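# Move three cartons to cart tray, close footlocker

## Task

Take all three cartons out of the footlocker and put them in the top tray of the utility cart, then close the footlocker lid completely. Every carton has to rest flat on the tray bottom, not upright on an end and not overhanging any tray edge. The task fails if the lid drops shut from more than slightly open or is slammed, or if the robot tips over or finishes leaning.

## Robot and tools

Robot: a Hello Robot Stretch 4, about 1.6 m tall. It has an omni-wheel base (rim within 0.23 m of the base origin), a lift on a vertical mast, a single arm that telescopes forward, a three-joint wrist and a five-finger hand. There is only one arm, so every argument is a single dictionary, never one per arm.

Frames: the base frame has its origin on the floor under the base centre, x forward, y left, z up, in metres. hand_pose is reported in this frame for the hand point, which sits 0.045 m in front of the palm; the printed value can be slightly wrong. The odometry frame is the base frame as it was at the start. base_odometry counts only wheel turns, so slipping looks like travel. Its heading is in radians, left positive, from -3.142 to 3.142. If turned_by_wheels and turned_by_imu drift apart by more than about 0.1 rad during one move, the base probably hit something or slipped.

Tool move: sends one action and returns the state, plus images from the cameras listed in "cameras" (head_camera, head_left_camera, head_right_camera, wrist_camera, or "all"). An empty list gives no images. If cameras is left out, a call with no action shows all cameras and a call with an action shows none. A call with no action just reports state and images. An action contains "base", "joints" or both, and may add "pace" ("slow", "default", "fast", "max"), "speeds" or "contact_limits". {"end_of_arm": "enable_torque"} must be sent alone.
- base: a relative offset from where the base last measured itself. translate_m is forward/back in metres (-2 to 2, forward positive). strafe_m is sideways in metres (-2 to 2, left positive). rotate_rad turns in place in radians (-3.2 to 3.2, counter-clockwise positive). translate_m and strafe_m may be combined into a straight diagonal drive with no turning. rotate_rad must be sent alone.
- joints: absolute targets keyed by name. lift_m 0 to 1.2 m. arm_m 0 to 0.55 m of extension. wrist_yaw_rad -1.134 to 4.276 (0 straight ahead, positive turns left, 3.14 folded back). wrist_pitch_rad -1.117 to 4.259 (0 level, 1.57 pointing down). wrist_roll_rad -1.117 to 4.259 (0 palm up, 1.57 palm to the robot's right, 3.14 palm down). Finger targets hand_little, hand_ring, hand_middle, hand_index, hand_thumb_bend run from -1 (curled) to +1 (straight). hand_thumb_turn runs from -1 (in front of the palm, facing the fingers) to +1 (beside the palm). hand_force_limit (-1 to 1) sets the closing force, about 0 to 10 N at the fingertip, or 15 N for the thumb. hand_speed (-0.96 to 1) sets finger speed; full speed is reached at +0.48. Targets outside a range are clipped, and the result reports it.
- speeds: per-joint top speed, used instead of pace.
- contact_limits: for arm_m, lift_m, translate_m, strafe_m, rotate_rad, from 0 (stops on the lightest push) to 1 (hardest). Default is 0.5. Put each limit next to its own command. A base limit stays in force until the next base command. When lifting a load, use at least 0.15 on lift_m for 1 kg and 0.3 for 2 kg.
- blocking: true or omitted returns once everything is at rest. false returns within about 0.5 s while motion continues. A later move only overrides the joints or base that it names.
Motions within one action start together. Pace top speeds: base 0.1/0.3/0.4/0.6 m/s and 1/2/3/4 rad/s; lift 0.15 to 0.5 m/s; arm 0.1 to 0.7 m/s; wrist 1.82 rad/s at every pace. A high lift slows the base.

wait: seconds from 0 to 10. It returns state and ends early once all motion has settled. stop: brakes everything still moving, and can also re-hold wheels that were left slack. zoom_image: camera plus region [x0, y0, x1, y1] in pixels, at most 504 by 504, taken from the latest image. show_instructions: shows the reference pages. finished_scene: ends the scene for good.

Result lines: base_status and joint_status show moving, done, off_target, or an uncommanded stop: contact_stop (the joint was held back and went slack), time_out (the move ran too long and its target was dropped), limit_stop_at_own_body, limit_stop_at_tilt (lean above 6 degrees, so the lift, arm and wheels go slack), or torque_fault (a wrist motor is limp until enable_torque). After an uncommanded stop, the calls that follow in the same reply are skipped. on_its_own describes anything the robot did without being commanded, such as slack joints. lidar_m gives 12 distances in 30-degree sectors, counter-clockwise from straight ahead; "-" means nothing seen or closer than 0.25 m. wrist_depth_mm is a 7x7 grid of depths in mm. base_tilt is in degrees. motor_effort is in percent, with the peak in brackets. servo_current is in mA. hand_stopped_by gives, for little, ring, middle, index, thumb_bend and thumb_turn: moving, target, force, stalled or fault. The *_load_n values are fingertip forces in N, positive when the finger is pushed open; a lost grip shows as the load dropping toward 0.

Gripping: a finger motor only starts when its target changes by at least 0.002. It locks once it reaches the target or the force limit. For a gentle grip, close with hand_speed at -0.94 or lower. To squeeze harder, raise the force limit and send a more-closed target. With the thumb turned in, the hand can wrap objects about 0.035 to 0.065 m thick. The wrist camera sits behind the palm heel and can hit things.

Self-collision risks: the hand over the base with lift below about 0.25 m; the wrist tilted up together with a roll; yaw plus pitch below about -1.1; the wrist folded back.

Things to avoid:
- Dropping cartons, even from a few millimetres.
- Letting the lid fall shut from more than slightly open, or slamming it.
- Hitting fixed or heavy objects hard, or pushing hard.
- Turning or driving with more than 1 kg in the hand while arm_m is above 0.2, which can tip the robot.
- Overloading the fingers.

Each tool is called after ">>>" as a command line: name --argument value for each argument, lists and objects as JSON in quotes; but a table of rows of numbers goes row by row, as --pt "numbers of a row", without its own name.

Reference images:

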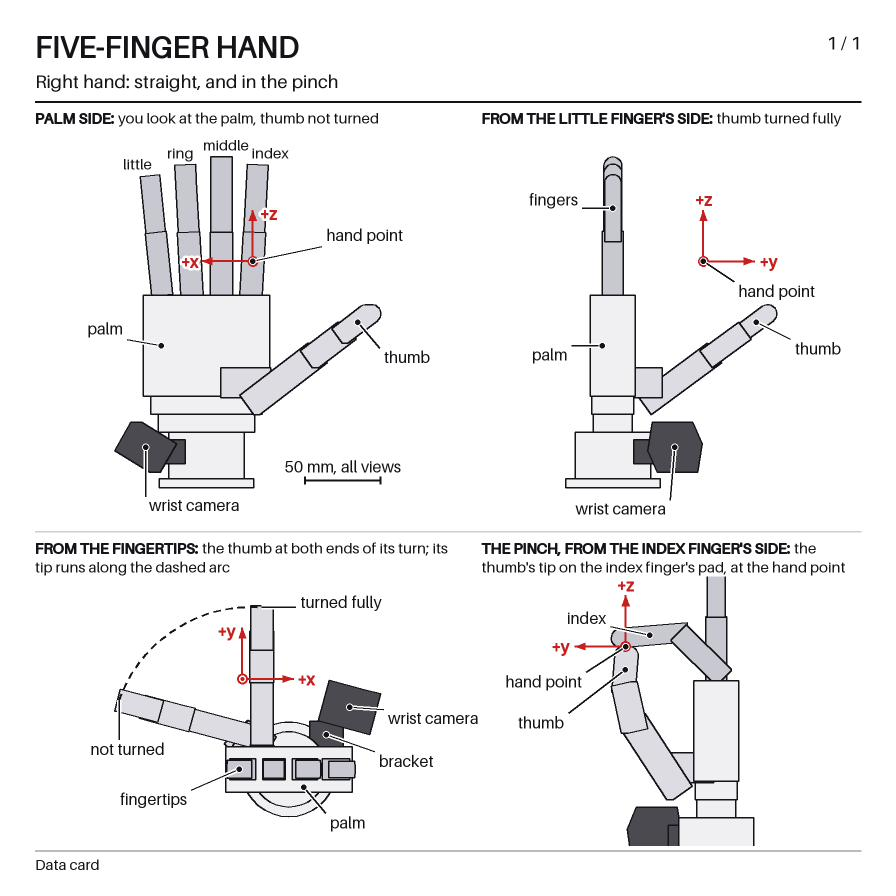

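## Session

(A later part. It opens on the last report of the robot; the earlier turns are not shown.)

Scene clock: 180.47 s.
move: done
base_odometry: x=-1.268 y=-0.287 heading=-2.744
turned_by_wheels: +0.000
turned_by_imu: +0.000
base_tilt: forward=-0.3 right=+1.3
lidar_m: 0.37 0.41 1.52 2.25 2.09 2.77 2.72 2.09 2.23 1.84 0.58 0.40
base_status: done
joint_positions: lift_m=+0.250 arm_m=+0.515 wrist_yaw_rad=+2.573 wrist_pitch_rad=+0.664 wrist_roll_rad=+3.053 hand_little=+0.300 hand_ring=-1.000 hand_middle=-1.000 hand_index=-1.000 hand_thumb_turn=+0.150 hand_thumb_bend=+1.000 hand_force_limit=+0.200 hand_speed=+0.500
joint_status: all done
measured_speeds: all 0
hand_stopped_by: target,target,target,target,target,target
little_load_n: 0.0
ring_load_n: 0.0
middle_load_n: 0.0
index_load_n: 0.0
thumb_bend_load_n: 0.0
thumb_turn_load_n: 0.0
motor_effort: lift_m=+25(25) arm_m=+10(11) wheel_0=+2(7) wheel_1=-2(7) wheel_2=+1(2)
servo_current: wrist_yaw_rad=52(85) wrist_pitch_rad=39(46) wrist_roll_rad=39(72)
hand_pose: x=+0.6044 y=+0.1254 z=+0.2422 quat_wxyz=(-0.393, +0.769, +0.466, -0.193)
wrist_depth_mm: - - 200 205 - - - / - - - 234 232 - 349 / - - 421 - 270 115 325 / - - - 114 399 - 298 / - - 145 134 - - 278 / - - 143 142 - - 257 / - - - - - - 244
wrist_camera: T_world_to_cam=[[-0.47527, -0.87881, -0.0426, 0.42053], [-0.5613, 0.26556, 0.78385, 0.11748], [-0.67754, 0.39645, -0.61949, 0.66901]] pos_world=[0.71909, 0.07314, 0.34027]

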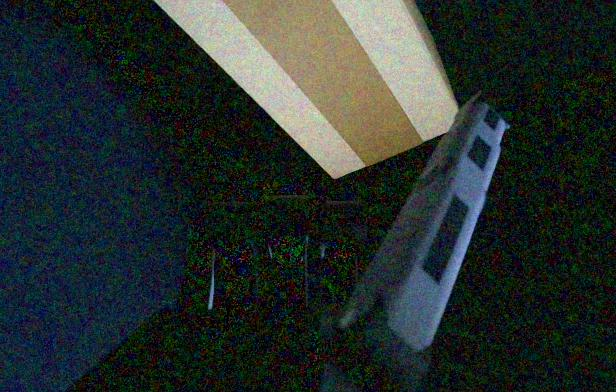

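>>> move --joints '{"lift_m": 0.17, "hand_speed": -0.95, "hand_force_limit": -0.7}'

>>> move --joints '{"lift_m": 0.138}' --speeds '{"lift_m": 0.04}' --contact_limits '{"lift_m": 0.1}'

>>> move --joints '{"hand_little": 0.2, "hand_thumb_turn": -0.6}' --cameras '["wrist_camera"]'

Scene clock: 182.00 s.
move: done
base_odometry: x=-1.268 y=-0.287 heading=-2.744
turned_by_wheels: +0.000
turned_by_imu: +0.000
base_tilt: forward=-0.2 right=+1.2
lidar_m: 0.39 0.41 1.49 2.25 2.12 2.75 2.71 2.10 2.23 1.85 0.55 0.41
base_status: not commanded
joint_positions: lift_m=+0.170 arm_m=+0.515 wrist_yaw_rad=+2.573 wrist_pitch_rad=+0.664 wrist_roll_rad=+3.053 hand_little=+0.300 hand_ring=-1.000 hand_middle=-1.000 hand_index=-1.000 hand_thumb_turn=+0.150 hand_thumb_bend=+1.000 hand_force_limit=-0.700 hand_speed=-0.950
joint_status: all done
measured_speeds: all 0
hand_stopped_by: target,target,target,target,target,target
little_load_n: 0.0
ring_load_n: 0.0
middle_load_n: 0.0
index_load_n: 0.0
thumb_bend_load_n: 0.0
thumb_turn_load_n: 0.0
motor_effort: lift_m=+19(25) arm_m=+9(10) wheel_0=+2(2) wheel_1=-2(3) wheel_2=+1(1)
servo_current: wrist_yaw_rad=39(59) wrist_pitch_rad=33(46) wrist_roll_rad=46(78)
hand_pose: x=+0.6044 y=+0.1254 z=+0.1627 quat_wxyz=(-0.393, +0.768, +0.466, -0.193)
wrist_depth_mm: 128 124 124 127 123 - - / - 143 142 141 144 - - / - 330 160 165 168 115 - / - - 115 181 187 - 298 / - - 145 134 - - 279 / - - 142 142 - - 257 / - - - - - - 244
pictures: none

Scene clock: 183.23 s.
move: done
base_odometry: x=-1.268 y=-0.287 heading=-2.744
turned_by_wheels: +0.000
turned_by_imu: +0.000
base_tilt: forward=-0.2 right=+1.2
lidar_m: 0.40 0.39 1.50 2.24 2.11 2.74 2.73 2.09 2.22 1.83 0.58 0.41
base_status: not commanded
joint_positions: lift_m=+0.138 arm_m=+0.515 wrist_yaw_rad=+2.573 wrist_pitch_rad=+0.664 wrist_roll_rad=+3.053 hand_little=+0.300 hand_ring=-1.000 hand_middle=-1.000 hand_index=-1.000 hand_thumb_turn=+0.150 hand_thumb_bend=+1.000 hand_force_limit=-0.700 hand_speed=-0.950
joint_status: all done
measured_speeds: all 0
hand_stopped_by: target,target,target,target,target,target
little_load_n: 0.0
ring_load_n: 0.0
middle_load_n: 0.0
index_load_n: 0.0
thumb_bend_load_n: 0.0
thumb_turn_load_n: 0.0
motor_effort: lift_m=+18(22) arm_m=+9(10) wheel_0=+2(2) wheel_1=-2(2) wheel_2=+1(1)
servo_current: wrist_yaw_rad=52(52) wrist_pitch_rad=26(46) wrist_roll_rad=46(78)
contact_limits: lift_m 0.1
hand_pose: x=+0.6044 y=+0.1254 z=+0.1308 quat_wxyz=(-0.393, +0.768, +0.466, -0.193)
wrist_depth_mm: - - - - - - - / 106 109 108 108 107 - - / - 128 123 122 121 116 - / - 143 138 135 140 - 297 / - - 146 134 - - 279 / - - 143 142 - - 258 / - - - - - - 243
pictures: none

Scene clock: 186.43 s.
move: off_target
base_odometry: x=-1.268 y=-0.287 heading=-2.744
turned_by_wheels: +0.000
turned_by_imu: +0.001
base_tilt: forward=-0.2 right=+1.3
lidar_m: 0.40 0.39 1.51 2.26 2.09 2.74 2.73 2.09 2.24 1.83 0.55 0.41
base_status: not commanded
joint_positions: lift_m=+0.138 arm_m=+0.515 wrist_yaw_rad=+2.574 wrist_pitch_rad=+0.664 wrist_roll_rad=+3.053 hand_little=+0.200 hand_ring=-1.000 hand_middle=-1.000 hand_index=-1.000 hand_thumb_turn=+0.068 hand_thumb_bend=+1.000 hand_force_limit=-0.700 hand_speed=-0.950
joint_status: hand_thumb_turn off_target (ended at +0.068, target -0.600); the others done
measured_speeds: all 0
hand_stopped_by: target,target,target,target,target,force
little_load_n: 0.0
ring_load_n: 0.0
middle_load_n: 0.0
index_load_n: 0.0
thumb_bend_load_n: 0.0
thumb_turn_load_n: 2.5
motor_effort: lift_m=+18(18) arm_m=+10(10) wheel_0=+2(2) wheel_1=-2(2) wheel_2=+0(1)
servo_current: wrist_yaw_rad=39(52) wrist_pitch_rad=52(59) wrist_roll_rad=59(78)
contact_limits: lift_m 0.1
hand_pose: x=+0.6044 y=+0.1254 z=+0.1308 quat_wxyz=(-0.393, +0.768, +0.466, -0.193)
wrist_depth_mm: - - - - - - - / 107 106 106 106 108 - - / - 125 124 122 122 113 - / - 144 138 135 140 - 298 / - - 146 133 - - 278 / - - 143 142 - - 257 / - - - - - - 242
wrist_camera: T_world_to_cam=[[-0.47485, -0.87903, -0.04263, 0.41546], [-0.56143, 0.26527, 0.78386, 0.20486], [-0.67773, 0.39615, -0.61948, 0.60009]] pos_world=[0.71899, 0.07314, 0.22887]

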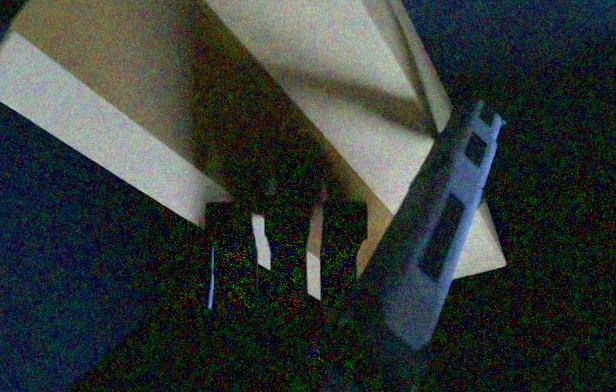

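>>> move --joints '{"hand_thumb_turn": -0.65, "hand_force_limit": -0.45}'

>>> move --joints '{"hand_thumb_bend": 0.7, "hand_force_limit": -0.3}' --cameras '["wrist_camera"]'

Scene clock: 187.30 s.
move: off_target
base_odometry: x=-1.268 y=-0.287 heading=-2.744
turned_by_wheels: +0.000
turned_by_imu: +0.000
base_tilt: forward=-0.3 right=+1.2
lidar_m: 0.38 0.37 1.50 2.26 2.09 2.73 2.74 2.08 2.20 1.84 0.57 0.40
base_status: not commanded
joint_positions: lift_m=+0.138 arm_m=+0.515 wrist_yaw_rad=+2.574 wrist_pitch_rad=+0.664 wrist_roll_rad=+3.053 hand_little=+0.200 hand_ring=-1.000 hand_middle=-1.000 hand_index=-1.000 hand_thumb_turn=+0.039 hand_thumb_bend=+1.000 hand_force_limit=-0.450 hand_speed=-0.950
joint_status: hand_thumb_turn off_target (ended at +0.039, target -0.650); the others done
measured_speeds: all 0
hand_stopped_by: target,target,target,target,target,force
little_load_n: 0.0
ring_load_n: 0.5
middle_load_n: 0.0
index_load_n: 0.0
thumb_bend_load_n: 0.0
thumb_turn_load_n: 4.0
motor_effort: lift_m=+18(18) arm_m=+9(10) wheel_0=+2(2) wheel_1=-2(2) wheel_2=+1(1)
servo_current: wrist_yaw_rad=46(52) wrist_pitch_rad=46(46) wrist_roll_rad=46(65)
contact_limits: lift_m 0.1
hand_pose: x=+0.6043 y=+0.1253 z=+0.1308 quat_wxyz=(-0.393, +0.768, +0.466, -0.194)
wrist_depth_mm: - - - - - - - / 107 106 106 106 108 - - / - 125 124 123 122 - - / - 144 138 135 140 - 297 / - - 146 134 - - 277 / - - 143 142 - - 258 / - - - - - - 243
pictures: none

Scene clock: 190.43 s.
move: off_target
base_odometry: x=-1.268 y=-0.287 heading=-2.744
turned_by_wheels: +0.000
turned_by_imu: +0.000
base_tilt: forward=-0.3 right=+1.3
lidar_m: 0.38 0.40 1.52 2.25 2.07 2.73 2.72 2.08 2.23 1.84 0.56 0.41
base_status: not commanded
joint_positions: lift_m=+0.138 arm_m=+0.515 wrist_yaw_rad=+2.574 wrist_pitch_rad=+0.664 wrist_roll_rad=+3.053 hand_little=+0.200 hand_ring=-1.000 hand_middle=-1.000 hand_index=-1.000 hand_thumb_turn=+0.039 hand_thumb_bend=+0.802 hand_force_limit=-0.300 hand_speed=-0.950
joint_status: hand_thumb_bend off_target (ended at +0.802, target +0.700); the others done
measured_speeds: all 0
hand_stopped_by: target,target,target,target,force,force
little_load_n: 3.0
ring_load_n: 0.0
middle_load_n: 0.0
index_load_n: 0.0
thumb_bend_load_n: 5.0
thumb_turn_load_n: 4.5
motor_effort: lift_m=+18(18) arm_m=+9(10) wheel_0=+0(2) wheel_1=-2(2) wheel_2=+1(1)
servo_current: wrist_yaw_rad=33(59) wrist_pitch_rad=33(65) wrist_roll_rad=59(91)
contact_limits: lift_m 0.1
hand_pose: x=+0.6044 y=+0.1253 z=+0.1308 quat_wxyz=(-0.393, +0.768, +0.466, -0.194)
wrist_depth_mm: - - - - - - - / 107 106 106 106 111 - - / - 125 124 123 122 - - / - 144 138 136 139 - 298 / - - 146 133 - - 277 / - - 143 142 - - 257 / - - - - - - 243
wrist_camera: T_world_to_cam=[[-0.47453, -0.87921, -0.04252, 0.41522], [-0.56147, 0.26513, 0.78387, 0.20489], [-0.67792, 0.39585, -0.61947, 0.60024]] pos_world=[0.71899, 0.07314, 0.22887]

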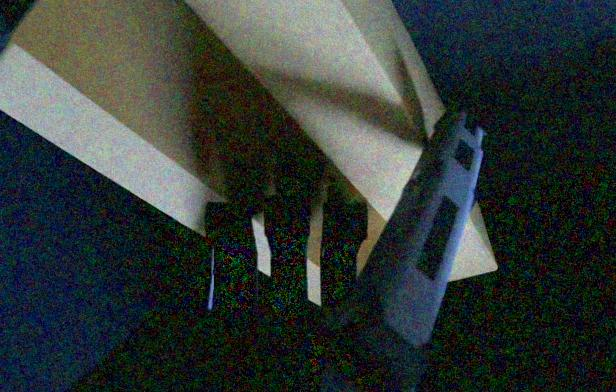

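>>> move --joints '{"hand_thumb_bend": 0.65, "hand_force_limit": 0.2}'

>>> move --joints '{"hand_thumb_turn": -0.7, "hand_force_limit": -0.1}' --cameras '["wrist_camera"]'

Scene clock: 198.40 s.
move: off_target
base_odometry: x=-1.268 y=-0.287 heading=-2.744
turned_by_wheels: +0.000
turned_by_imu: +0.001
base_tilt: forward=-0.3 right=+1.3
lidar_m: 0.39 0.41 1.51 2.26 2.10 2.76 2.71 2.07 2.23 1.83 0.57 0.39
base_status: not commanded
joint_positions: lift_m=+0.138 arm_m=+0.515 wrist_yaw_rad=+2.574 wrist_pitch_rad=+0.664 wrist_roll_rad=+3.053 hand_little=+0.201 hand_ring=-1.000 hand_middle=-1.000 hand_index=-1.000 hand_thumb_turn=+0.039 hand_thumb_bend=+0.701 hand_force_limit=+0.200 hand_speed=-0.950
joint_status: hand_thumb_bend off_target (ended at +0.701, target +0.650); the others done
measured_speeds: all 0
hand_stopped_by: target,target,target,target,force,force
little_load_n: 6.0
ring_load_n: 0.0
middle_load_n: 0.0
index_load_n: 0.0
thumb_bend_load_n: 9.0
thumb_turn_load_n: 8.0
motor_effort: lift_m=+18(18) arm_m=+9(9) wheel_0=+0(0) wheel_1=-2(2) wheel_2=+1(1)
servo_current: wrist_yaw_rad=52(59) wrist_pitch_rad=13(52) wrist_roll_rad=39(65)
contact_limits: lift_m 0.1
hand_pose: x=+0.6044 y=+0.1254 z=+0.1308 quat_wxyz=(-0.393, +0.768, +0.467, -0.193)
wrist_depth_mm: - - - - - - - / 106 106 106 105 111 - - / - 125 123 122 125 - - / - 144 138 135 139 - 298 / - - 146 134 - - 279 / - - 143 142 - - 258 / - - - - - - 243
pictures: none

Scene clock: 198.80 s.
move: off_target
base_odometry: x=-1.268 y=-0.287 heading=-2.744
turned_by_wheels: +0.000
turned_by_imu: +0.000
base_tilt: forward=-0.3 right=+1.3
lidar_m: 0.37 0.39 1.48 2.25 2.08 2.75 2.73 2.08 2.20 1.84 0.56 0.41
base_status: not commanded
joint_positions: lift_m=+0.138 arm_m=+0.515 wrist_yaw_rad=+2.574 wrist_pitch_rad=+0.664 wrist_roll_rad=+3.053 hand_little=+0.201 hand_ring=-1.000 hand_middle=-1.000 hand_index=-1.000 hand_thumb_turn=+0.039 hand_thumb_bend=+0.701 hand_force_limit=-0.100 hand_speed=-0.950
joint_status: hand_thumb_turn off_target (ended at +0.039, target -0.700); the others done
measured_speeds: all 0
hand_stopped_by: target,target,target,target,force,force
little_load_n: 6.0
ring_load_n: 0.0
middle_load_n: 0.0
index_load_n: 0.0
thumb_bend_load_n: 9.0
thumb_turn_load_n: 8.0
motor_effort: lift_m=+18(18) arm_m=+9(9) wheel_0=+0(0) wheel_1=-2(3) wheel_2=+1(1)
servo_current: wrist_yaw_rad=46(46) wrist_pitch_rad=39(46) wrist_roll_rad=59(59)
contact_limits: lift_m 0.1
hand_pose: x=+0.6044 y=+0.1254 z=+0.1308 quat_wxyz=(-0.393, +0.768, +0.467, -0.193)
wrist_depth_mm: - - - - - - - / 106 106 106 105 110 - - / - 125 123 122 125 - - / - 144 138 135 139 - 298 / - - 146 133 - - 279 / - - 143 142 - - 257 / - - - - - - 244
wrist_camera: T_world_to_cam=[[-0.47428, -0.87933, -0.04288, 0.41513], [-0.56168, 0.26473, 0.78385, 0.20516], [-0.67792, 0.39585, -0.61946, 0.60018]] pos_world=[0.71899, 0.07314, 0.22877]

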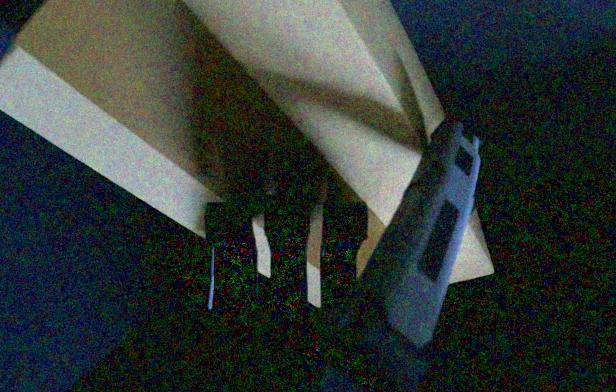

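>>> move --joints '{"lift_m": 0.143}' --speeds '{"lift_m": 0.02}' --contact_limits '{"lift_m": 0.3}' --cameras '["wrist_camera"]'

>>> move --joints '{"lift_m": 0.15}' --speeds '{"lift_m": 0.02}' --contact_limits '{"lift_m": 0.3}' --cameras '["wrist_camera"]'

Scene clock: 199.53 s.
move: done
base_odometry: x=-1.268 y=-0.287 heading=-2.744
turned_by_wheels: +0.000
turned_by_imu: +0.001
base_tilt: forward=-0.3 right=+1.4
lidar_m: 0.41 0.40 1.51 2.25 2.08 2.74 2.73 2.09 2.24 1.84 0.58 0.42
base_status: not commanded
joint_positions: lift_m=+0.143 arm_m=+0.515 wrist_yaw_rad=+2.574 wrist_pitch_rad=+0.664 wrist_roll_rad=+3.053 hand_little=+0.201 hand_ring=-1.000 hand_middle=-1.000 hand_index=-1.000 hand_thumb_turn=+0.039 hand_thumb_bend=+0.701 hand_force_limit=-0.100 hand_speed=-0.950
joint_status: all done
measured_speeds: all 0
hand_stopped_by: target,target,target,target,force,force
little_load_n: 7.0
ring_load_n: 0.0
middle_load_n: -0.5
index_load_n: 0.0
thumb_bend_load_n: 8.5
thumb_turn_load_n: 7.5
motor_effort: lift_m=+27(30) arm_m=+9(9) wheel_0=+0(0) wheel_1=-1(2) wheel_2=+1(1)
servo_current: wrist_yaw_rad=46(46) wrist_pitch_rad=33(39) wrist_roll_rad=26(72)
contact_limits: lift_m 0.3
hand_pose: x=+0.6044 y=+0.1254 z=+0.1350 quat_wxyz=(-0.393, +0.768, +0.467, -0.193)
wrist_depth_mm: - - - - - - - / 113 108 108 107 112 - - / - 128 125 124 126 - - / - 146 143 136 136 - 298 / - - 145 133 - - 278 / - - 143 142 - - 256 / - - - - - - 243
wrist_camera: T_world_to_cam=[[-0.47428, -0.87933, -0.04288, 0.41531], [-0.56168, 0.26473, 0.78385, 0.20179], [-0.67792, 0.39585, -0.61946, 0.60284]] pos_world=[0.71899, 0.07314, 0.23307]

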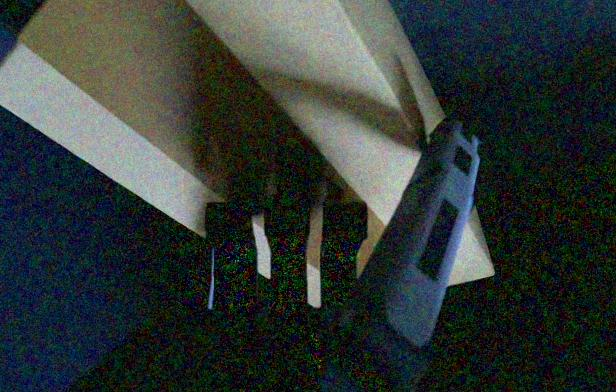

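Scene clock: 200.23 s.
move: done
base_odometry: x=-1.268 y=-0.287 heading=-2.744
turned_by_wheels: +0.000
turned_by_imu: +0.001
base_tilt: forward=-0.2 right=+1.4
lidar_m: 0.38 0.40 1.50 2.24 2.08 2.73 2.72 2.09 2.21 1.83 0.57 0.40
base_status: not commanded
joint_positions: lift_m=+0.150 arm_m=+0.515 wrist_yaw_rad=+2.574 wrist_pitch_rad=+0.664 wrist_roll_rad=+3.053 hand_little=+0.201 hand_ring=-1.000 hand_middle=-1.000 hand_index=-1.000 hand_thumb_turn=+0.039 hand_thumb_bend=+0.701 hand_force_limit=-0.100 hand_speed=-0.950
joint_status: all done
measured_speeds: all 0
hand_stopped_by: target,target,target,target,force,force
little_load_n: 6.5
ring_load_n: 0.0
middle_load_n: 0.0
index_load_n: 0.0
thumb_bend_load_n: 8.5
thumb_turn_load_n: 7.5
motor_effort: lift_m=+27(33) arm_m=+9(9) wheel_0=+0(0) wheel_1=-1(1) wheel_2=+1(1)
servo_current: wrist_yaw_rad=46(52) wrist_pitch_rad=33(39) wrist_roll_rad=59(72)
contact_limits: lift_m 0.3
hand_pose: x=+0.6044 y=+0.1254 z=+0.1420 quat_wxyz=(-0.393, +0.768, +0.467, -0.193)
wrist_depth_mm: - - - - - - - / 113 109 108 107 112 - - / - 128 126 124 126 - - / - 146 140 136 136 - 303 / - - 145 134 - - 279 / - - 143 142 - - 257 / - - - - - - 243
wrist_camera: T_world_to_cam=[[-0.47428, -0.87933, -0.04288, 0.41566], [-0.56168, 0.26473, 0.78385, 0.19636], [-0.67792, 0.39585, -0.61946, 0.60725]] pos_world=[0.71909, 0.07314, 0.24007]

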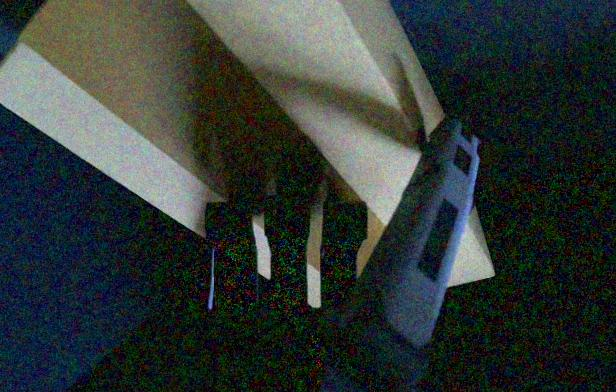

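>>> move --joints '{"hand_thumb_bend": 0.55, "hand_force_limit": 0.5}' --cameras '["wrist_camera"]'

Scene clock: 201.73 s.
move: off_target
base_odometry: x=-1.268 y=-0.287 heading=-2.744
turned_by_wheels: +0.000
turned_by_imu: +0.000
base_tilt: forward=-0.2 right=+1.4
lidar_m: 0.38 0.41 1.50 2.26 2.09 2.73 2.74 2.08 2.23 1.85 0.57 0.40
base_status: not commanded
joint_positions: lift_m=+0.150 arm_m=+0.515 wrist_yaw_rad=+2.574 wrist_pitch_rad=+0.664 wrist_roll_rad=+3.053 hand_little=+0.201 hand_ring=-1.000 hand_middle=-1.000 hand_index=-1.000 hand_thumb_turn=+0.039 hand_thumb_bend=+0.640 hand_force_limit=+0.500 hand_speed=-0.950
joint_status: hand_thumb_bend off_target (ended at +0.640, target +0.550); the others done
measured_speeds: all 0
hand_stopped_by: target,target,target,target,force,force
little_load_n: 9.0
ring_load_n: 0.0
middle_load_n: 0.0
index_load_n: 0.0
thumb_bend_load_n: 11.0
thumb_turn_load_n: 9.5
motor_effort: lift_m=+27(27) arm_m=+8(9) wheel_0=+0(0) wheel_1=-1(2) wheel_2=+1(1)
servo_current: wrist_yaw_rad=46(59) wrist_pitch_rad=46(46) wrist_roll_rad=59(78)
contact_limits: lift_m 0.3
hand_pose: x=+0.6044 y=+0.1254 z=+0.1420 quat_wxyz=(-0.393, +0.768, +0.467, -0.193)
wrist_depth_mm: - - - - - - - / 114 109 108 107 111 - - / - 129 126 124 127 - - / - 146 140 136 139 - 303 / - - 145 134 - - 279 / - - 142 142 - - 257 / - - - - - - 243
wrist_camera: T_world_to_cam=[[-0.47428, -0.87933, -0.04288, 0.41566], [-0.56168, 0.26473, 0.78385, 0.19636], [-0.67792, 0.39585, -0.61946, 0.60725]] pos_world=[0.71909, 0.07314, 0.24007]

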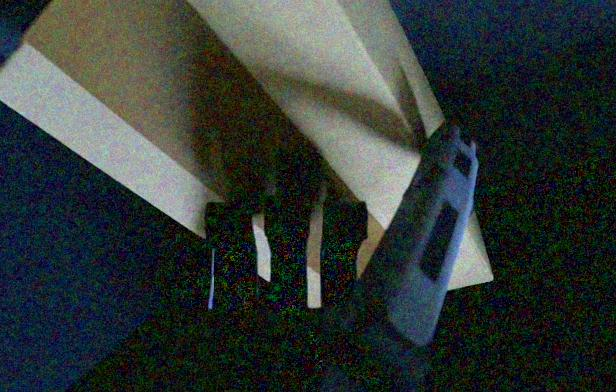

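>>> move --joints '{"lift_m": 0.25}' --speeds '{"lift_m": 0.06}' --contact_limits '{"lift_m": 0.4}' --cameras '["wrist_camera", "head_camera"]'

>>> zoom_image --camera "head_camera" --region '[80, 370, 240, 540]'

Scene clock: 204.23 s.
move: done
base_odometry: x=-1.268 y=-0.287 heading=-2.744
turned_by_wheels: +0.000
turned_by_imu: +0.001
base_tilt: forward=-0.3 right=+1.3
lidar_m: 0.37 0.40 1.49 2.26 2.08 2.74 2.72 2.09 2.23 1.84 0.58 0.42
base_status: not commanded
joint_positions: lift_m=+0.250 arm_m=+0.515 wrist_yaw_rad=+2.574 wrist_pitch_rad=+0.664 wrist_roll_rad=+3.053 hand_little=+0.201 hand_ring=-1.000 hand_middle=-1.000 hand_index=-1.000 hand_thumb_turn=+0.039 hand_thumb_bend=+0.640 hand_force_limit=+0.500 hand_speed=-0.950
joint_status: all done
measured_speeds: all 0
hand_stopped_by: target,target,target,target,force,force
little_load_n: 8.5
ring_load_n: 0.0
middle_load_n: 0.0
index_load_n: 0.0
thumb_bend_load_n: 11.0
thumb_turn_load_n: 9.5
motor_effort: lift_m=+27(32) arm_m=+9(9) wheel_0=+0(0) wheel_1=-1(2) wheel_2=+1(1)
servo_current: wrist_yaw_rad=46(52) wrist_pitch_rad=46(52) wrist_roll_rad=46(91)
contact_limits: lift_m 0.4
hand_pose: x=+0.6044 y=+0.1254 z=+0.2420 quat_wxyz=(-0.393, +0.768, +0.467, -0.193)
wrist_depth_mm: - - - - - - - / 114 109 108 107 111 - 351 / - 129 126 123 127 362 330 / - 146 140 136 139 - 303 / - - 145 134 - - 279 / - - 142 142 - - 258 / - - - - - - 243
pictures: head_camera, wrist_camera
wrist_camera: T_world_to_cam=[[-0.47428, -0.87933, -0.04288, 0.41995], [-0.56168, 0.26473, 0.78385, 0.11797], [-0.67792, 0.39585, -0.61946, 0.66919]] pos_world=[0.71909, 0.07314, 0.34007]

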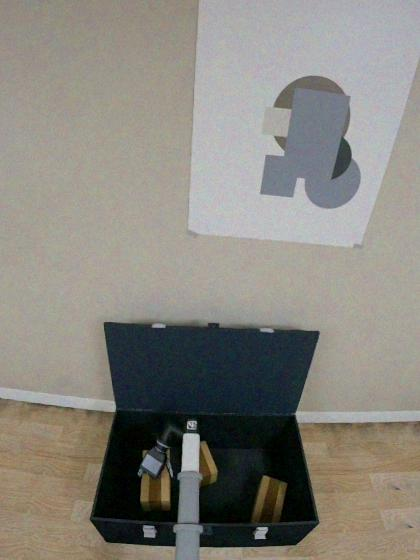

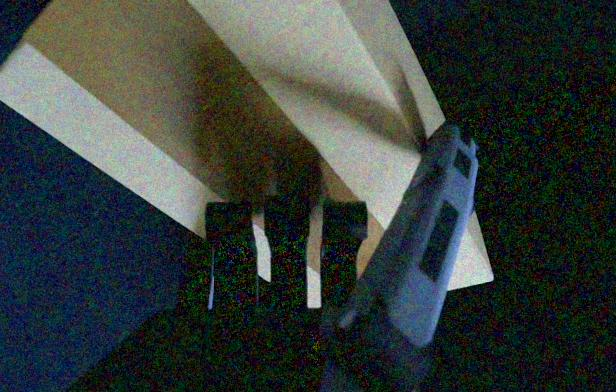

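Scaled by 2.965 from the camera's image (finer frame: 1200x1600).

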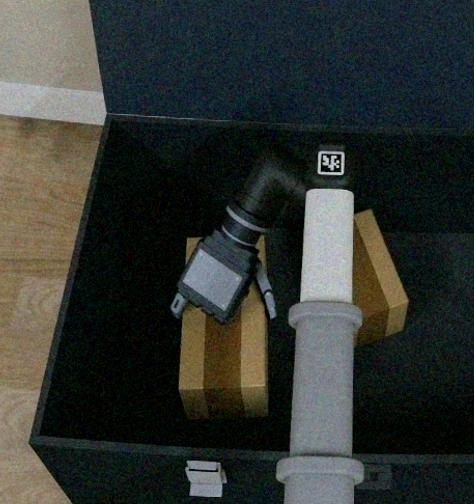

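>>> move --joints '{"lift_m": 0.53}' --speeds '{"lift_m": 0.12}' --contact_limits '{"lift_m": 0.4}' --cameras '["wrist_camera", "head_camera"]'

Scene clock: 207.37 s.
move: done
base_odometry: x=-1.268 y=-0.287 heading=-2.744
turned_by_wheels: +0.000
turned_by_imu: +0.001
base_tilt: forward=-0.3 right=+1.3
lidar_m: 0.38 0.40 1.50 2.25 2.06 2.74 2.73 2.10 2.22 1.82 0.56 0.41
base_status: not commanded
joint_positions: lift_m=+0.530 arm_m=+0.515 wrist_yaw_rad=+2.574 wrist_pitch_rad=+0.664 wrist_roll_rad=+3.053 hand_little=+0.201 hand_ring=-1.000 hand_middle=-1.000 hand_index=-1.000 hand_thumb_turn=+0.039 hand_thumb_bend=+0.640 hand_force_limit=+0.500 hand_speed=-0.950
joint_status: all done
measured_speeds: all 0
hand_stopped_by: target,target,target,target,force,force
little_load_n: 9.0
ring_load_n: 0.0
middle_load_n: 0.0
index_load_n: 0.0
thumb_bend_load_n: 11.0
thumb_turn_load_n: 9.5
motor_effort: lift_m=+27(32) arm_m=+9(9) wheel_0=+0(0) wheel_1=-1(2) wheel_2=+1(1)
servo_current: wrist_yaw_rad=39(65) wrist_pitch_rad=26(52) wrist_roll_rad=59(85)
contact_limits: lift_m 0.4
hand_pose: x=+0.6044 y=+0.1254 z=+0.5221 quat_wxyz=(-0.393, +0.768, +0.467, -0.193)
wrist_depth_mm: - - - - 180 459 399 / 114 110 108 107 112 407 368 / 866 129 126 123 127 368 - / 1025 1025 140 136 139 - - / 1308 1255 147 134 - - 1229 / 1708 1618 143 142 - - 1576 / - - - - - - -
pictures: head_camera, wrist_camera
wrist_camera: T_world_to_cam=[[-0.47428, -0.87933, -0.04288, 0.43195], [-0.56168, 0.26473, 0.78385, -0.10151], [-0.67792, 0.39585, -0.61946, 0.84264]] pos_world=[0.71909, 0.07314, 0.62007]

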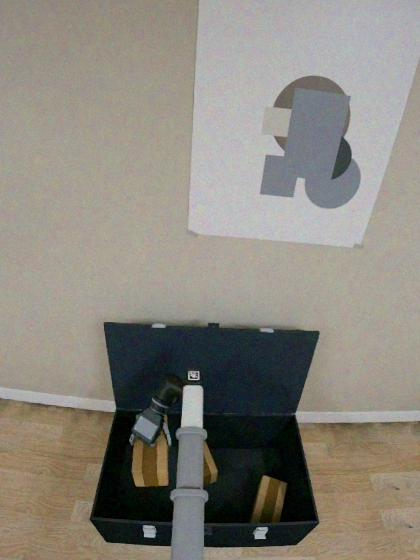

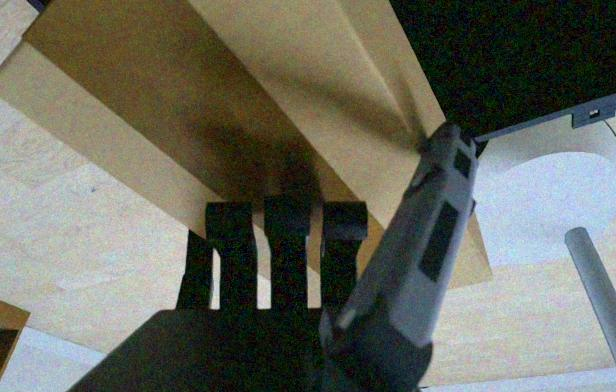

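>>> move --joints '{"arm_m": 0.3}' --pace "slow"

>>> move --base '{"translate_m": -0.4}' --pace "slow" --cameras '["wrist_camera", "head_left_camera"]'

Scene clock: 211.27 s.
move: done
base_odometry: x=-1.268 y=-0.287 heading=-2.744
turned_by_wheels: +0.000
turned_by_imu: +0.001
base_tilt: forward=-0.2 right=+1.3
lidar_m: 0.37 0.30 1.52 2.26 2.09 2.74 2.74 2.08 2.23 1.84 0.55 0.39
base_status: not commanded
joint_positions: lift_m=+0.530 arm_m=+0.300 wrist_yaw_rad=+2.574 wrist_pitch_rad=+0.664 wrist_roll_rad=+3.053 hand_little=+0.201 hand_ring=-1.000 hand_middle=-1.000 hand_index=-1.000 hand_thumb_turn=+0.039 hand_thumb_bend=+0.640 hand_force_limit=+0.500 hand_speed=-0.950
joint_status: all done
measured_speeds: all 0
hand_stopped_by: target,target,target,target,force,force
little_load_n: 9.0
ring_load_n: 0.0
middle_load_n: 0.0
index_load_n: 0.0
thumb_bend_load_n: 11.0
thumb_turn_load_n: 9.5
motor_effort: lift_m=+27(27) arm_m=-10(11) wheel_0=+0(0) wheel_1=-1(2) wheel_2=+1(1)
servo_current: wrist_yaw_rad=52(59) wrist_pitch_rad=33(52) wrist_roll_rad=52(78)
contact_limits: lift_m 0.4
hand_pose: x=+0.3901 y=+0.1254 z=+0.5221 quat_wxyz=(-0.393, +0.768, +0.467, -0.193)
wrist_depth_mm: - - - - 151 - - / 114 109 108 107 112 - - / 854 129 126 124 126 - - / 1025 1025 140 136 139 - 1008 / 1308 1255 147 134 - - 1205 / 1808 1618 142 142 - - 1576 / - - - - - - -
pictures: none

Scene clock: 216.53 s.
move: done
base_odometry: x=-0.899 y=-0.132 heading=-2.744
turned_by_wheels: +0.000
turned_by_imu: +0.000
base_tilt: forward=-0.3 right=+1.3
lidar_m: 0.79 0.31 2.09 2.28 1.93 2.40 2.31 1.84 1.76 1.86 1.93 0.80
base_status: done
joint_positions: lift_m=+0.530 arm_m=+0.300 wrist_yaw_rad=+2.574 wrist_pitch_rad=+0.664 wrist_roll_rad=+3.053 hand_little=+0.201 hand_ring=-1.000 hand_middle=-1.000 hand_index=-1.000 hand_thumb_turn=+0.039 hand_thumb_bend=+0.640 hand_force_limit=+0.500 hand_speed=-0.950
joint_status: not commanded
measured_speeds: all 0
hand_stopped_by: target,target,target,target,force,force
little_load_n: 9.0
ring_load_n: 0.0
middle_load_n: 0.0
index_load_n: 0.0
thumb_bend_load_n: 11.0
thumb_turn_load_n: 9.5
motor_effort: lift_m=+27(27) arm_m=-9(10) wheel_0=-1(5) wheel_1=-1(5) wheel_2=+2(6)
servo_current: wrist_yaw_rad=39(59) wrist_pitch_rad=39(52) wrist_roll_rad=52(78)
contact_limits: lift_m 0.4
hand_pose: x=+0.3901 y=+0.1254 z=+0.5221 quat_wxyz=(-0.393, +0.768, +0.467, -0.193)
wrist_depth_mm: - - - - 151 - - / 114 109 108 107 112 - - / 878 129 126 124 126 - - / 1008 1025 140 136 139 - 1008 / 1308 1281 147 134 - - 1138 / 1756 1618 143 142 - - 1537 / - - - - - - -
pictures: head_left_camera, wrist_camera
wrist_camera: T_world_to_cam=[[-0.47428, -0.87933, -0.04288, 0.33032], [-0.56168, 0.26473, 0.78385, -0.22188], [-0.67792, 0.39585, -0.61946, 0.69737]] pos_world=[0.50479, 0.07314, 0.62007]

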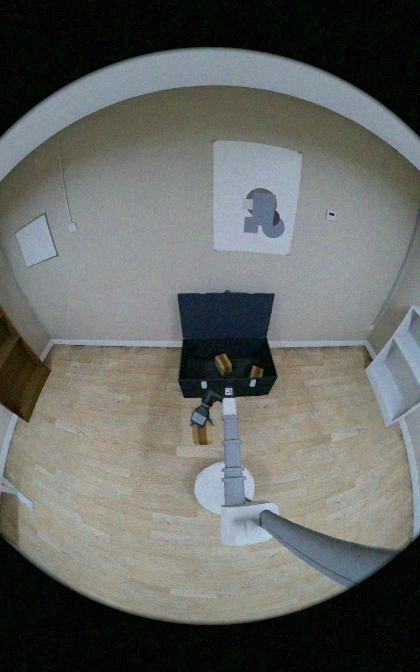

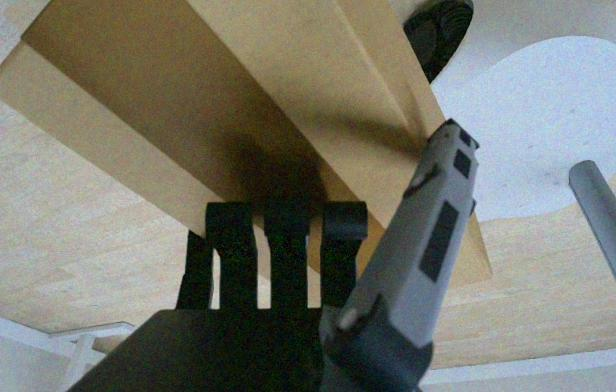

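>>> move --base '{"rotate_rad": -1.969}' --pace "slow" --cameras '["head_camera", "head_left_camera", "head_right_camera"]'

Scene clock: 220.00 s.
move: done
base_odometry: x=-0.899 y=-0.132 heading=+1.570
turned_by_wheels: -1.969
turned_by_imu: -1.960
base_tilt: forward=-0.3 right=+1.2
lidar_m: 2.16 0.30 1.75 0.79 0.77 1.58 2.30 1.92 1.99 2.33 2.32 1.78
base_status: done
joint_positions: lift_m=+0.530 arm_m=+0.300 wrist_yaw_rad=+2.574 wrist_pitch_rad=+0.664 wrist_roll_rad=+3.053 hand_little=+0.201 hand_ring=-1.000 hand_middle=-1.000 hand_index=-1.000 hand_thumb_turn=+0.039 hand_thumb_bend=+0.640 hand_force_limit=+0.500 hand_speed=-0.950
joint_status: not commanded
measured_speeds: all 0
hand_stopped_by: target,target,target,target,force,force
little_load_n: 9.0
ring_load_n: 0.5
middle_load_n: 0.0
index_load_n: 0.0
thumb_bend_load_n: 11.0
thumb_turn_load_n: 9.5
motor_effort: lift_m=+27(27) arm_m=-9(10) wheel_0=+2(7) wheel_1=+1(5) wheel_2=+0(6)
servo_current: wrist_yaw_rad=46(59) wrist_pitch_rad=33(52) wrist_roll_rad=65(72)
contact_limits: lift_m 0.4
hand_pose: x=+0.3901 y=+0.1254 z=+0.5221 quat_wxyz=(-0.393, +0.768, +0.467, -0.193)
wrist_depth_mm: - - - - 151 488 - / 114 109 108 107 112 - - / 891 129 126 124 127 - - / 1042 158 140 136 139 - 591 / 1205 - 146 134 - - 1182 / - 878 142 141 - - 1537 / - - - - - - -

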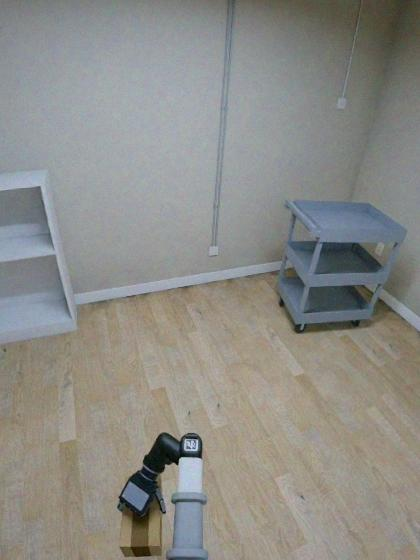

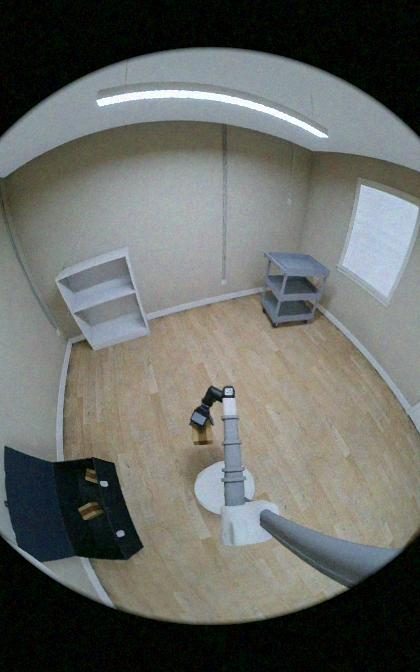

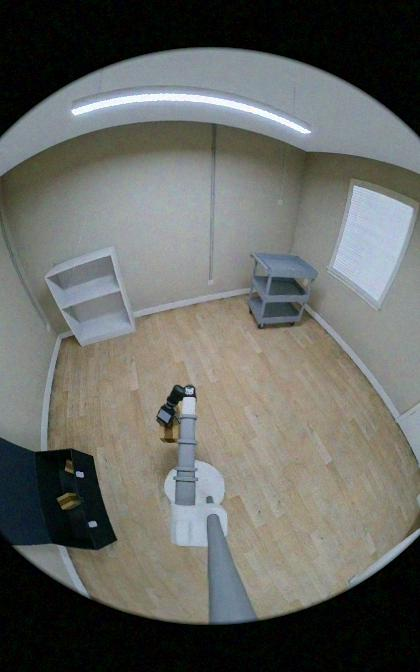

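>>> zoom_image --camera "head_camera" --region '[260, 180, 420, 340]'

Scaled by 3.150 from the camera's image (finer frame: 1200x1600).

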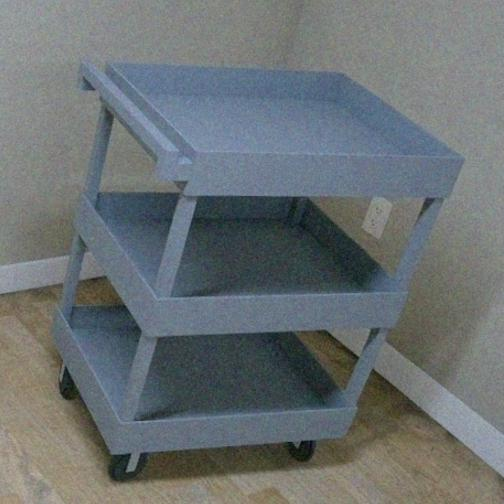

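>>> move --base '{"translate_m": 0.84, "strafe_m": -1.195}' --pace "slow"

>>> move --base '{"rotate_rad": 0.17}' --pace "slow" --cameras '["head_camera", "wrist_camera"]'

Scene clock: 236.80 s.
move: time_out
base_odometry: x=+0.248 y=+0.668 heading=+1.570
turned_by_wheels: +0.000
turned_by_imu: +0.009
base_tilt: forward=-0.3 right=+1.2
lidar_m: 0.89 0.30 1.99 2.64 2.15 3.05 2.58 2.13 1.20 0.98 0.93 1.02
base_status: translate_m time_out (by the wheels' count: +0.801 of +0.840); strafe_m time_out (by the wheels' count: -1.147 of -1.195)
joint_positions: lift_m=+0.530 arm_m=+0.300 wrist_yaw_rad=+2.574 wrist_pitch_rad=+0.664 wrist_roll_rad=+3.053 hand_little=+0.201 hand_ring=-1.000 hand_middle=-1.000 hand_index=-1.000 hand_thumb_turn=+0.039 hand_thumb_bend=+0.640 hand_force_limit=+0.500 hand_speed=-0.950
joint_status: not commanded
measured_speeds: translate_m=+0.000 strafe_m=-0.001 rotate_rad=-0.001 lift_m=+0.000 arm_m=+0.000 wrist_yaw_rad=+0.000 wrist_pitch_rad=+0.000 wrist_roll_rad=+0.000
hand_stopped_by: target,target,target,target,force,force
little_load_n: 9.0
ring_load_n: 0.0
middle_load_n: 0.0
index_load_n: 0.0
thumb_bend_load_n: 11.0
thumb_turn_load_n: 9.5
motor_effort: lift_m=+27(27) arm_m=-9(10) wheel_0=+0(7) wheel_1=+0(5) wheel_2=-1(6)
servo_current: wrist_yaw_rad=39(59) wrist_pitch_rad=52(52) wrist_roll_rad=59(91)
contact_limits: lift_m 0.4
hand_pose: x=+0.3901 y=+0.1254 z=+0.5221 quat_wxyz=(-0.393, +0.768, +0.467, -0.193)
wrist_depth_mm: - - - - 152 484 - / 114 109 108 107 112 - - / 891 129 126 124 127 - - / 1042 1025 141 136 139 - 591 / 1308 1281 147 134 - - 1160 / 1756 1708 143 142 - - 1537 / - - - - - - -
pictures: none

not run: a stop that you did not command came earlier in this reply.

>>> move --base '{"rotate_rad": 0.16}' --pace "slow" --cameras '["head_camera", "wrist_camera"]'

>>> zoom_image --camera "head_camera" --region '[60, 180, 340, 460]'

Scene clock: 238.07 s.
move: done
base_odometry: x=+0.248 y=+0.668 heading=+1.730
turned_by_wheels: +0.160
turned_by_imu: +0.159
base_tilt: forward=-0.3 right=+1.3
lidar_m: 0.90 0.30 2.12 2.13 2.17 3.02 2.93 1.75 1.08 0.95 0.94 0.93
base_status: done
joint_positions: lift_m=+0.530 arm_m=+0.300 wrist_yaw_rad=+2.574 wrist_pitch_rad=+0.664 wrist_roll_rad=+3.053 hand_little=+0.201 hand_ring=-1.000 hand_middle=-1.000 hand_index=-1.000 hand_thumb_turn=+0.039 hand_thumb_bend=+0.640 hand_force_limit=+0.500 hand_speed=-0.950
joint_status: not commanded
measured_speeds: all 0
hand_stopped_by: target,target,target,target,force,force
little_load_n: 8.5
ring_load_n: 0.0
middle_load_n: 0.0
index_load_n: 0.0
thumb_bend_load_n: 11.0
thumb_turn_load_n: 9.5
motor_effort: lift_m=+27(27) arm_m=-9(9) wheel_0=-2(5) wheel_1=+1(5) wheel_2=-1(5)
servo_current: wrist_yaw_rad=52(59) wrist_pitch_rad=33(52) wrist_roll_rad=46(72)
contact_limits: lift_m 0.4
hand_pose: x=+0.3901 y=+0.1254 z=+0.5221 quat_wxyz=(-0.393, +0.768, +0.467, -0.193)
wrist_depth_mm: - - - - 152 488 - / 114 109 108 107 112 - - / 878 129 126 124 126 - - / 1042 1025 140 136 139 - 591 / 1308 1255 147 134 - - 1160 / 1661 1661 142 142 - - 1537 / - - - - - - -
wrist_camera: T_world_to_cam=[[-0.47428, -0.87933, -0.04288, 0.33027], [-0.56168, 0.26473, 0.78385, -0.22193], [-0.67792, 0.39585, -0.61946, 0.6973]] pos_world=[0.50469, 0.07314, 0.62007]

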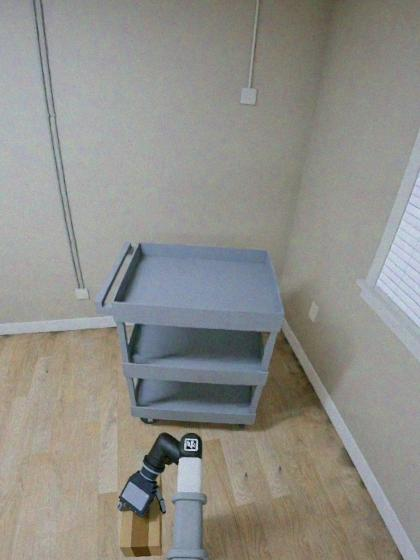

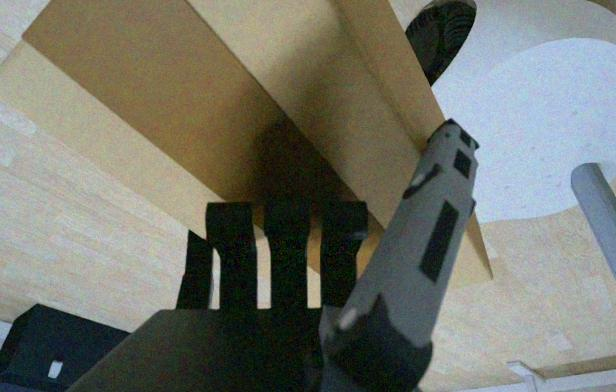

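Scaled by 1.800 from the camera's image (finer frame: 1200x1600).

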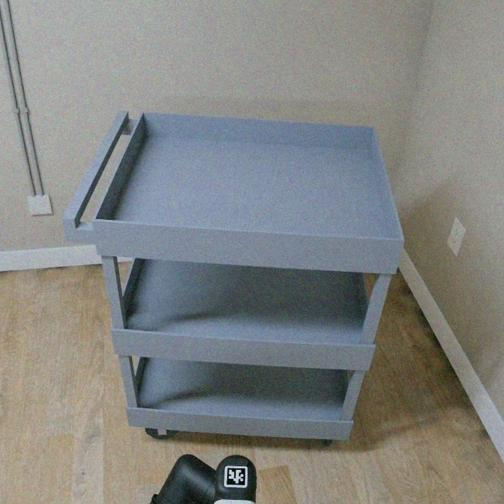

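>>> zoom_image --camera "head_camera" --region '[90, 230, 300, 340]'

Scaled by 2.400 from the camera's image (finer frame: 1200x1600).

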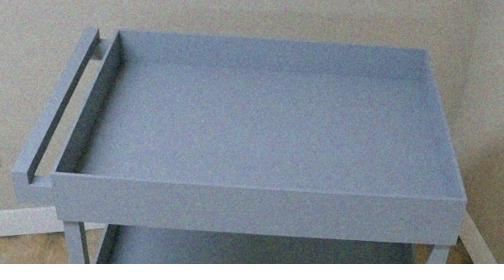

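>>> move --base '{"rotate_rad": -0.038}' --joints '{"wrist_yaw_rad": 2.433, "lift_m": 0.8}' --pace "slow" --speeds '{"wrist_yaw_rad": 0.3}' --contact_limits '{"lift_m": 0.4}'

>>> move --base '{"translate_m": 0.2, "strafe_m": 0.066}' --joints '{"lift_m": 1.02}' --pace "slow" --contact_limits '{"lift_m": 0.4}' --cameras '["head_camera", "wrist_camera"]'

>>> zoom_image --camera "head_camera" --region '[60, 250, 340, 530]'

Scene clock: 243.03 s.
move: done
base_odometry: x=+0.248 y=+0.668 heading=+1.692
turned_by_wheels: -0.038
turned_by_imu: -0.035
base_tilt: forward=-0.2 right=+1.3
lidar_m: 0.90 0.32 2.12 2.15 2.15 3.06 2.93 1.83 1.12 0.96 0.94 0.95
base_status: done
joint_positions: lift_m=+0.800 arm_m=+0.300 wrist_yaw_rad=+2.436 wrist_pitch_rad=+0.664 wrist_roll_rad=+3.053 hand_little=+0.201 hand_ring=-1.000 hand_middle=-1.000 hand_index=-1.000 hand_thumb_turn=+0.039 hand_thumb_bend=+0.640 hand_force_limit=+0.500 hand_speed=-0.950
joint_status: all done
measured_speeds: all 0
hand_stopped_by: target,target,target,target,force,force
little_load_n: 8.5
ring_load_n: 0.0
middle_load_n: 0.0
index_load_n: 0.0
thumb_bend_load_n: 11.0
thumb_turn_load_n: 9.5
motor_effort: lift_m=+27(32) arm_m=-8(9) wheel_0=+1(3) wheel_1=+1(4) wheel_2=+2(3)
servo_current: wrist_yaw_rad=46(78) wrist_pitch_rad=26(59) wrist_roll_rad=72(72)
contact_limits: lift_m 0.4
hand_pose: x=+0.4081 y=+0.1353 z=+0.7920 quat_wxyz=(-0.406, +0.799, +0.412, -0.166)
wrist_depth_mm: - - - - 142 - - / 114 109 108 107 112 - 654 / 1255 129 126 124 127 - 1138 / 1499 1499 140 135 139 - 1366 / 1863 1863 147 134 - - 1618 / - - 143 142 - - - / - - - - - - -
pictures: none

Scene clock: 246.37 s.
move: done
base_odometry: x=+0.158 y=+0.858 heading=+1.692
turned_by_wheels: +0.000
turned_by_imu: +0.001
base_tilt: forward=-0.2 right=+1.3
lidar_m: 0.38 0.32 1.87 2.74 2.13 3.25 3.13 1.86 1.13 0.94 0.94 0.74
base_status: done
joint_positions: lift_m=+1.020 arm_m=+0.300 wrist_yaw_rad=+2.435 wrist_pitch_rad=+0.664 wrist_roll_rad=+3.053 hand_little=+0.201 hand_ring=-1.000 hand_middle=-1.000 hand_index=-1.000 hand_thumb_turn=+0.039 hand_thumb_bend=+0.640 hand_force_limit=+0.500 hand_speed=-0.950
joint_status: all done
measured_speeds: all 0
hand_stopped_by: target,target,target,target,force,force
little_load_n: 8.5
ring_load_n: 0.0
middle_load_n: 0.0
index_load_n: 0.0
thumb_bend_load_n: 11.0
thumb_turn_load_n: 9.5
motor_effort: lift_m=+27(33) arm_m=-8(9) wheel_0=+2(4) wheel_1=+1(5) wheel_2=-2(6)
servo_current: wrist_yaw_rad=46(59) wrist_pitch_rad=20(59) wrist_roll_rad=59(78)
contact_limits: lift_m 0.4
hand_pose: x=+0.4081 y=+0.1354 z=+1.0120 quat_wxyz=(-0.406, +0.799, +0.412, -0.166)
wrist_depth_mm: - - - - 151 - 768 / 115 110 109 107 111 1229 1205 / 1576 129 127 124 127 - 1397 / 1863 1808 141 136 139 - 1618 / - - 147 134 - - - / - - 143 142 - - - / - - - - - - -
wrist_camera: T_world_to_cam=[[-0.5911, -0.80546, -0.04291, 0.40638], [-0.51979, 0.3397, 0.78385, -0.62576], [-0.61678, 0.48564, -0.61946, 0.97203]] pos_world=[0.51448, 0.06783, 1.11007]

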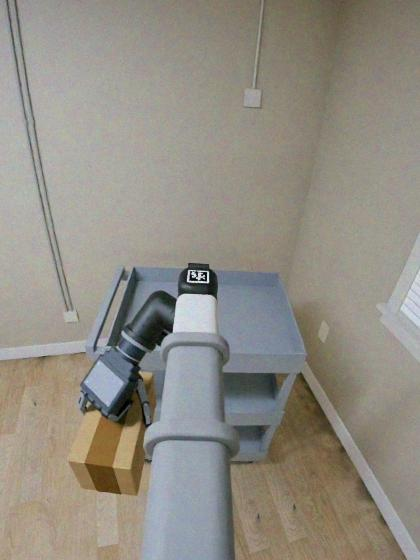

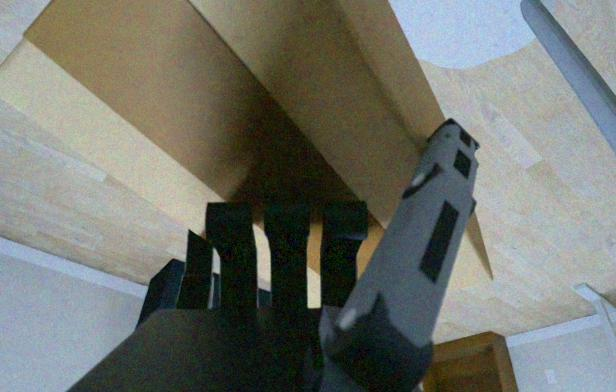

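Scaled by 1.800 from the camera's image (finer frame: 1200x1600).

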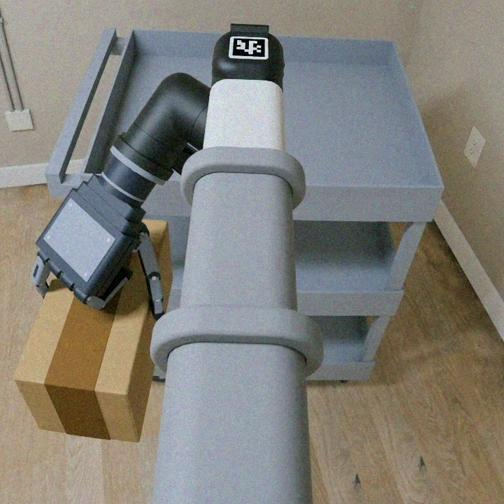

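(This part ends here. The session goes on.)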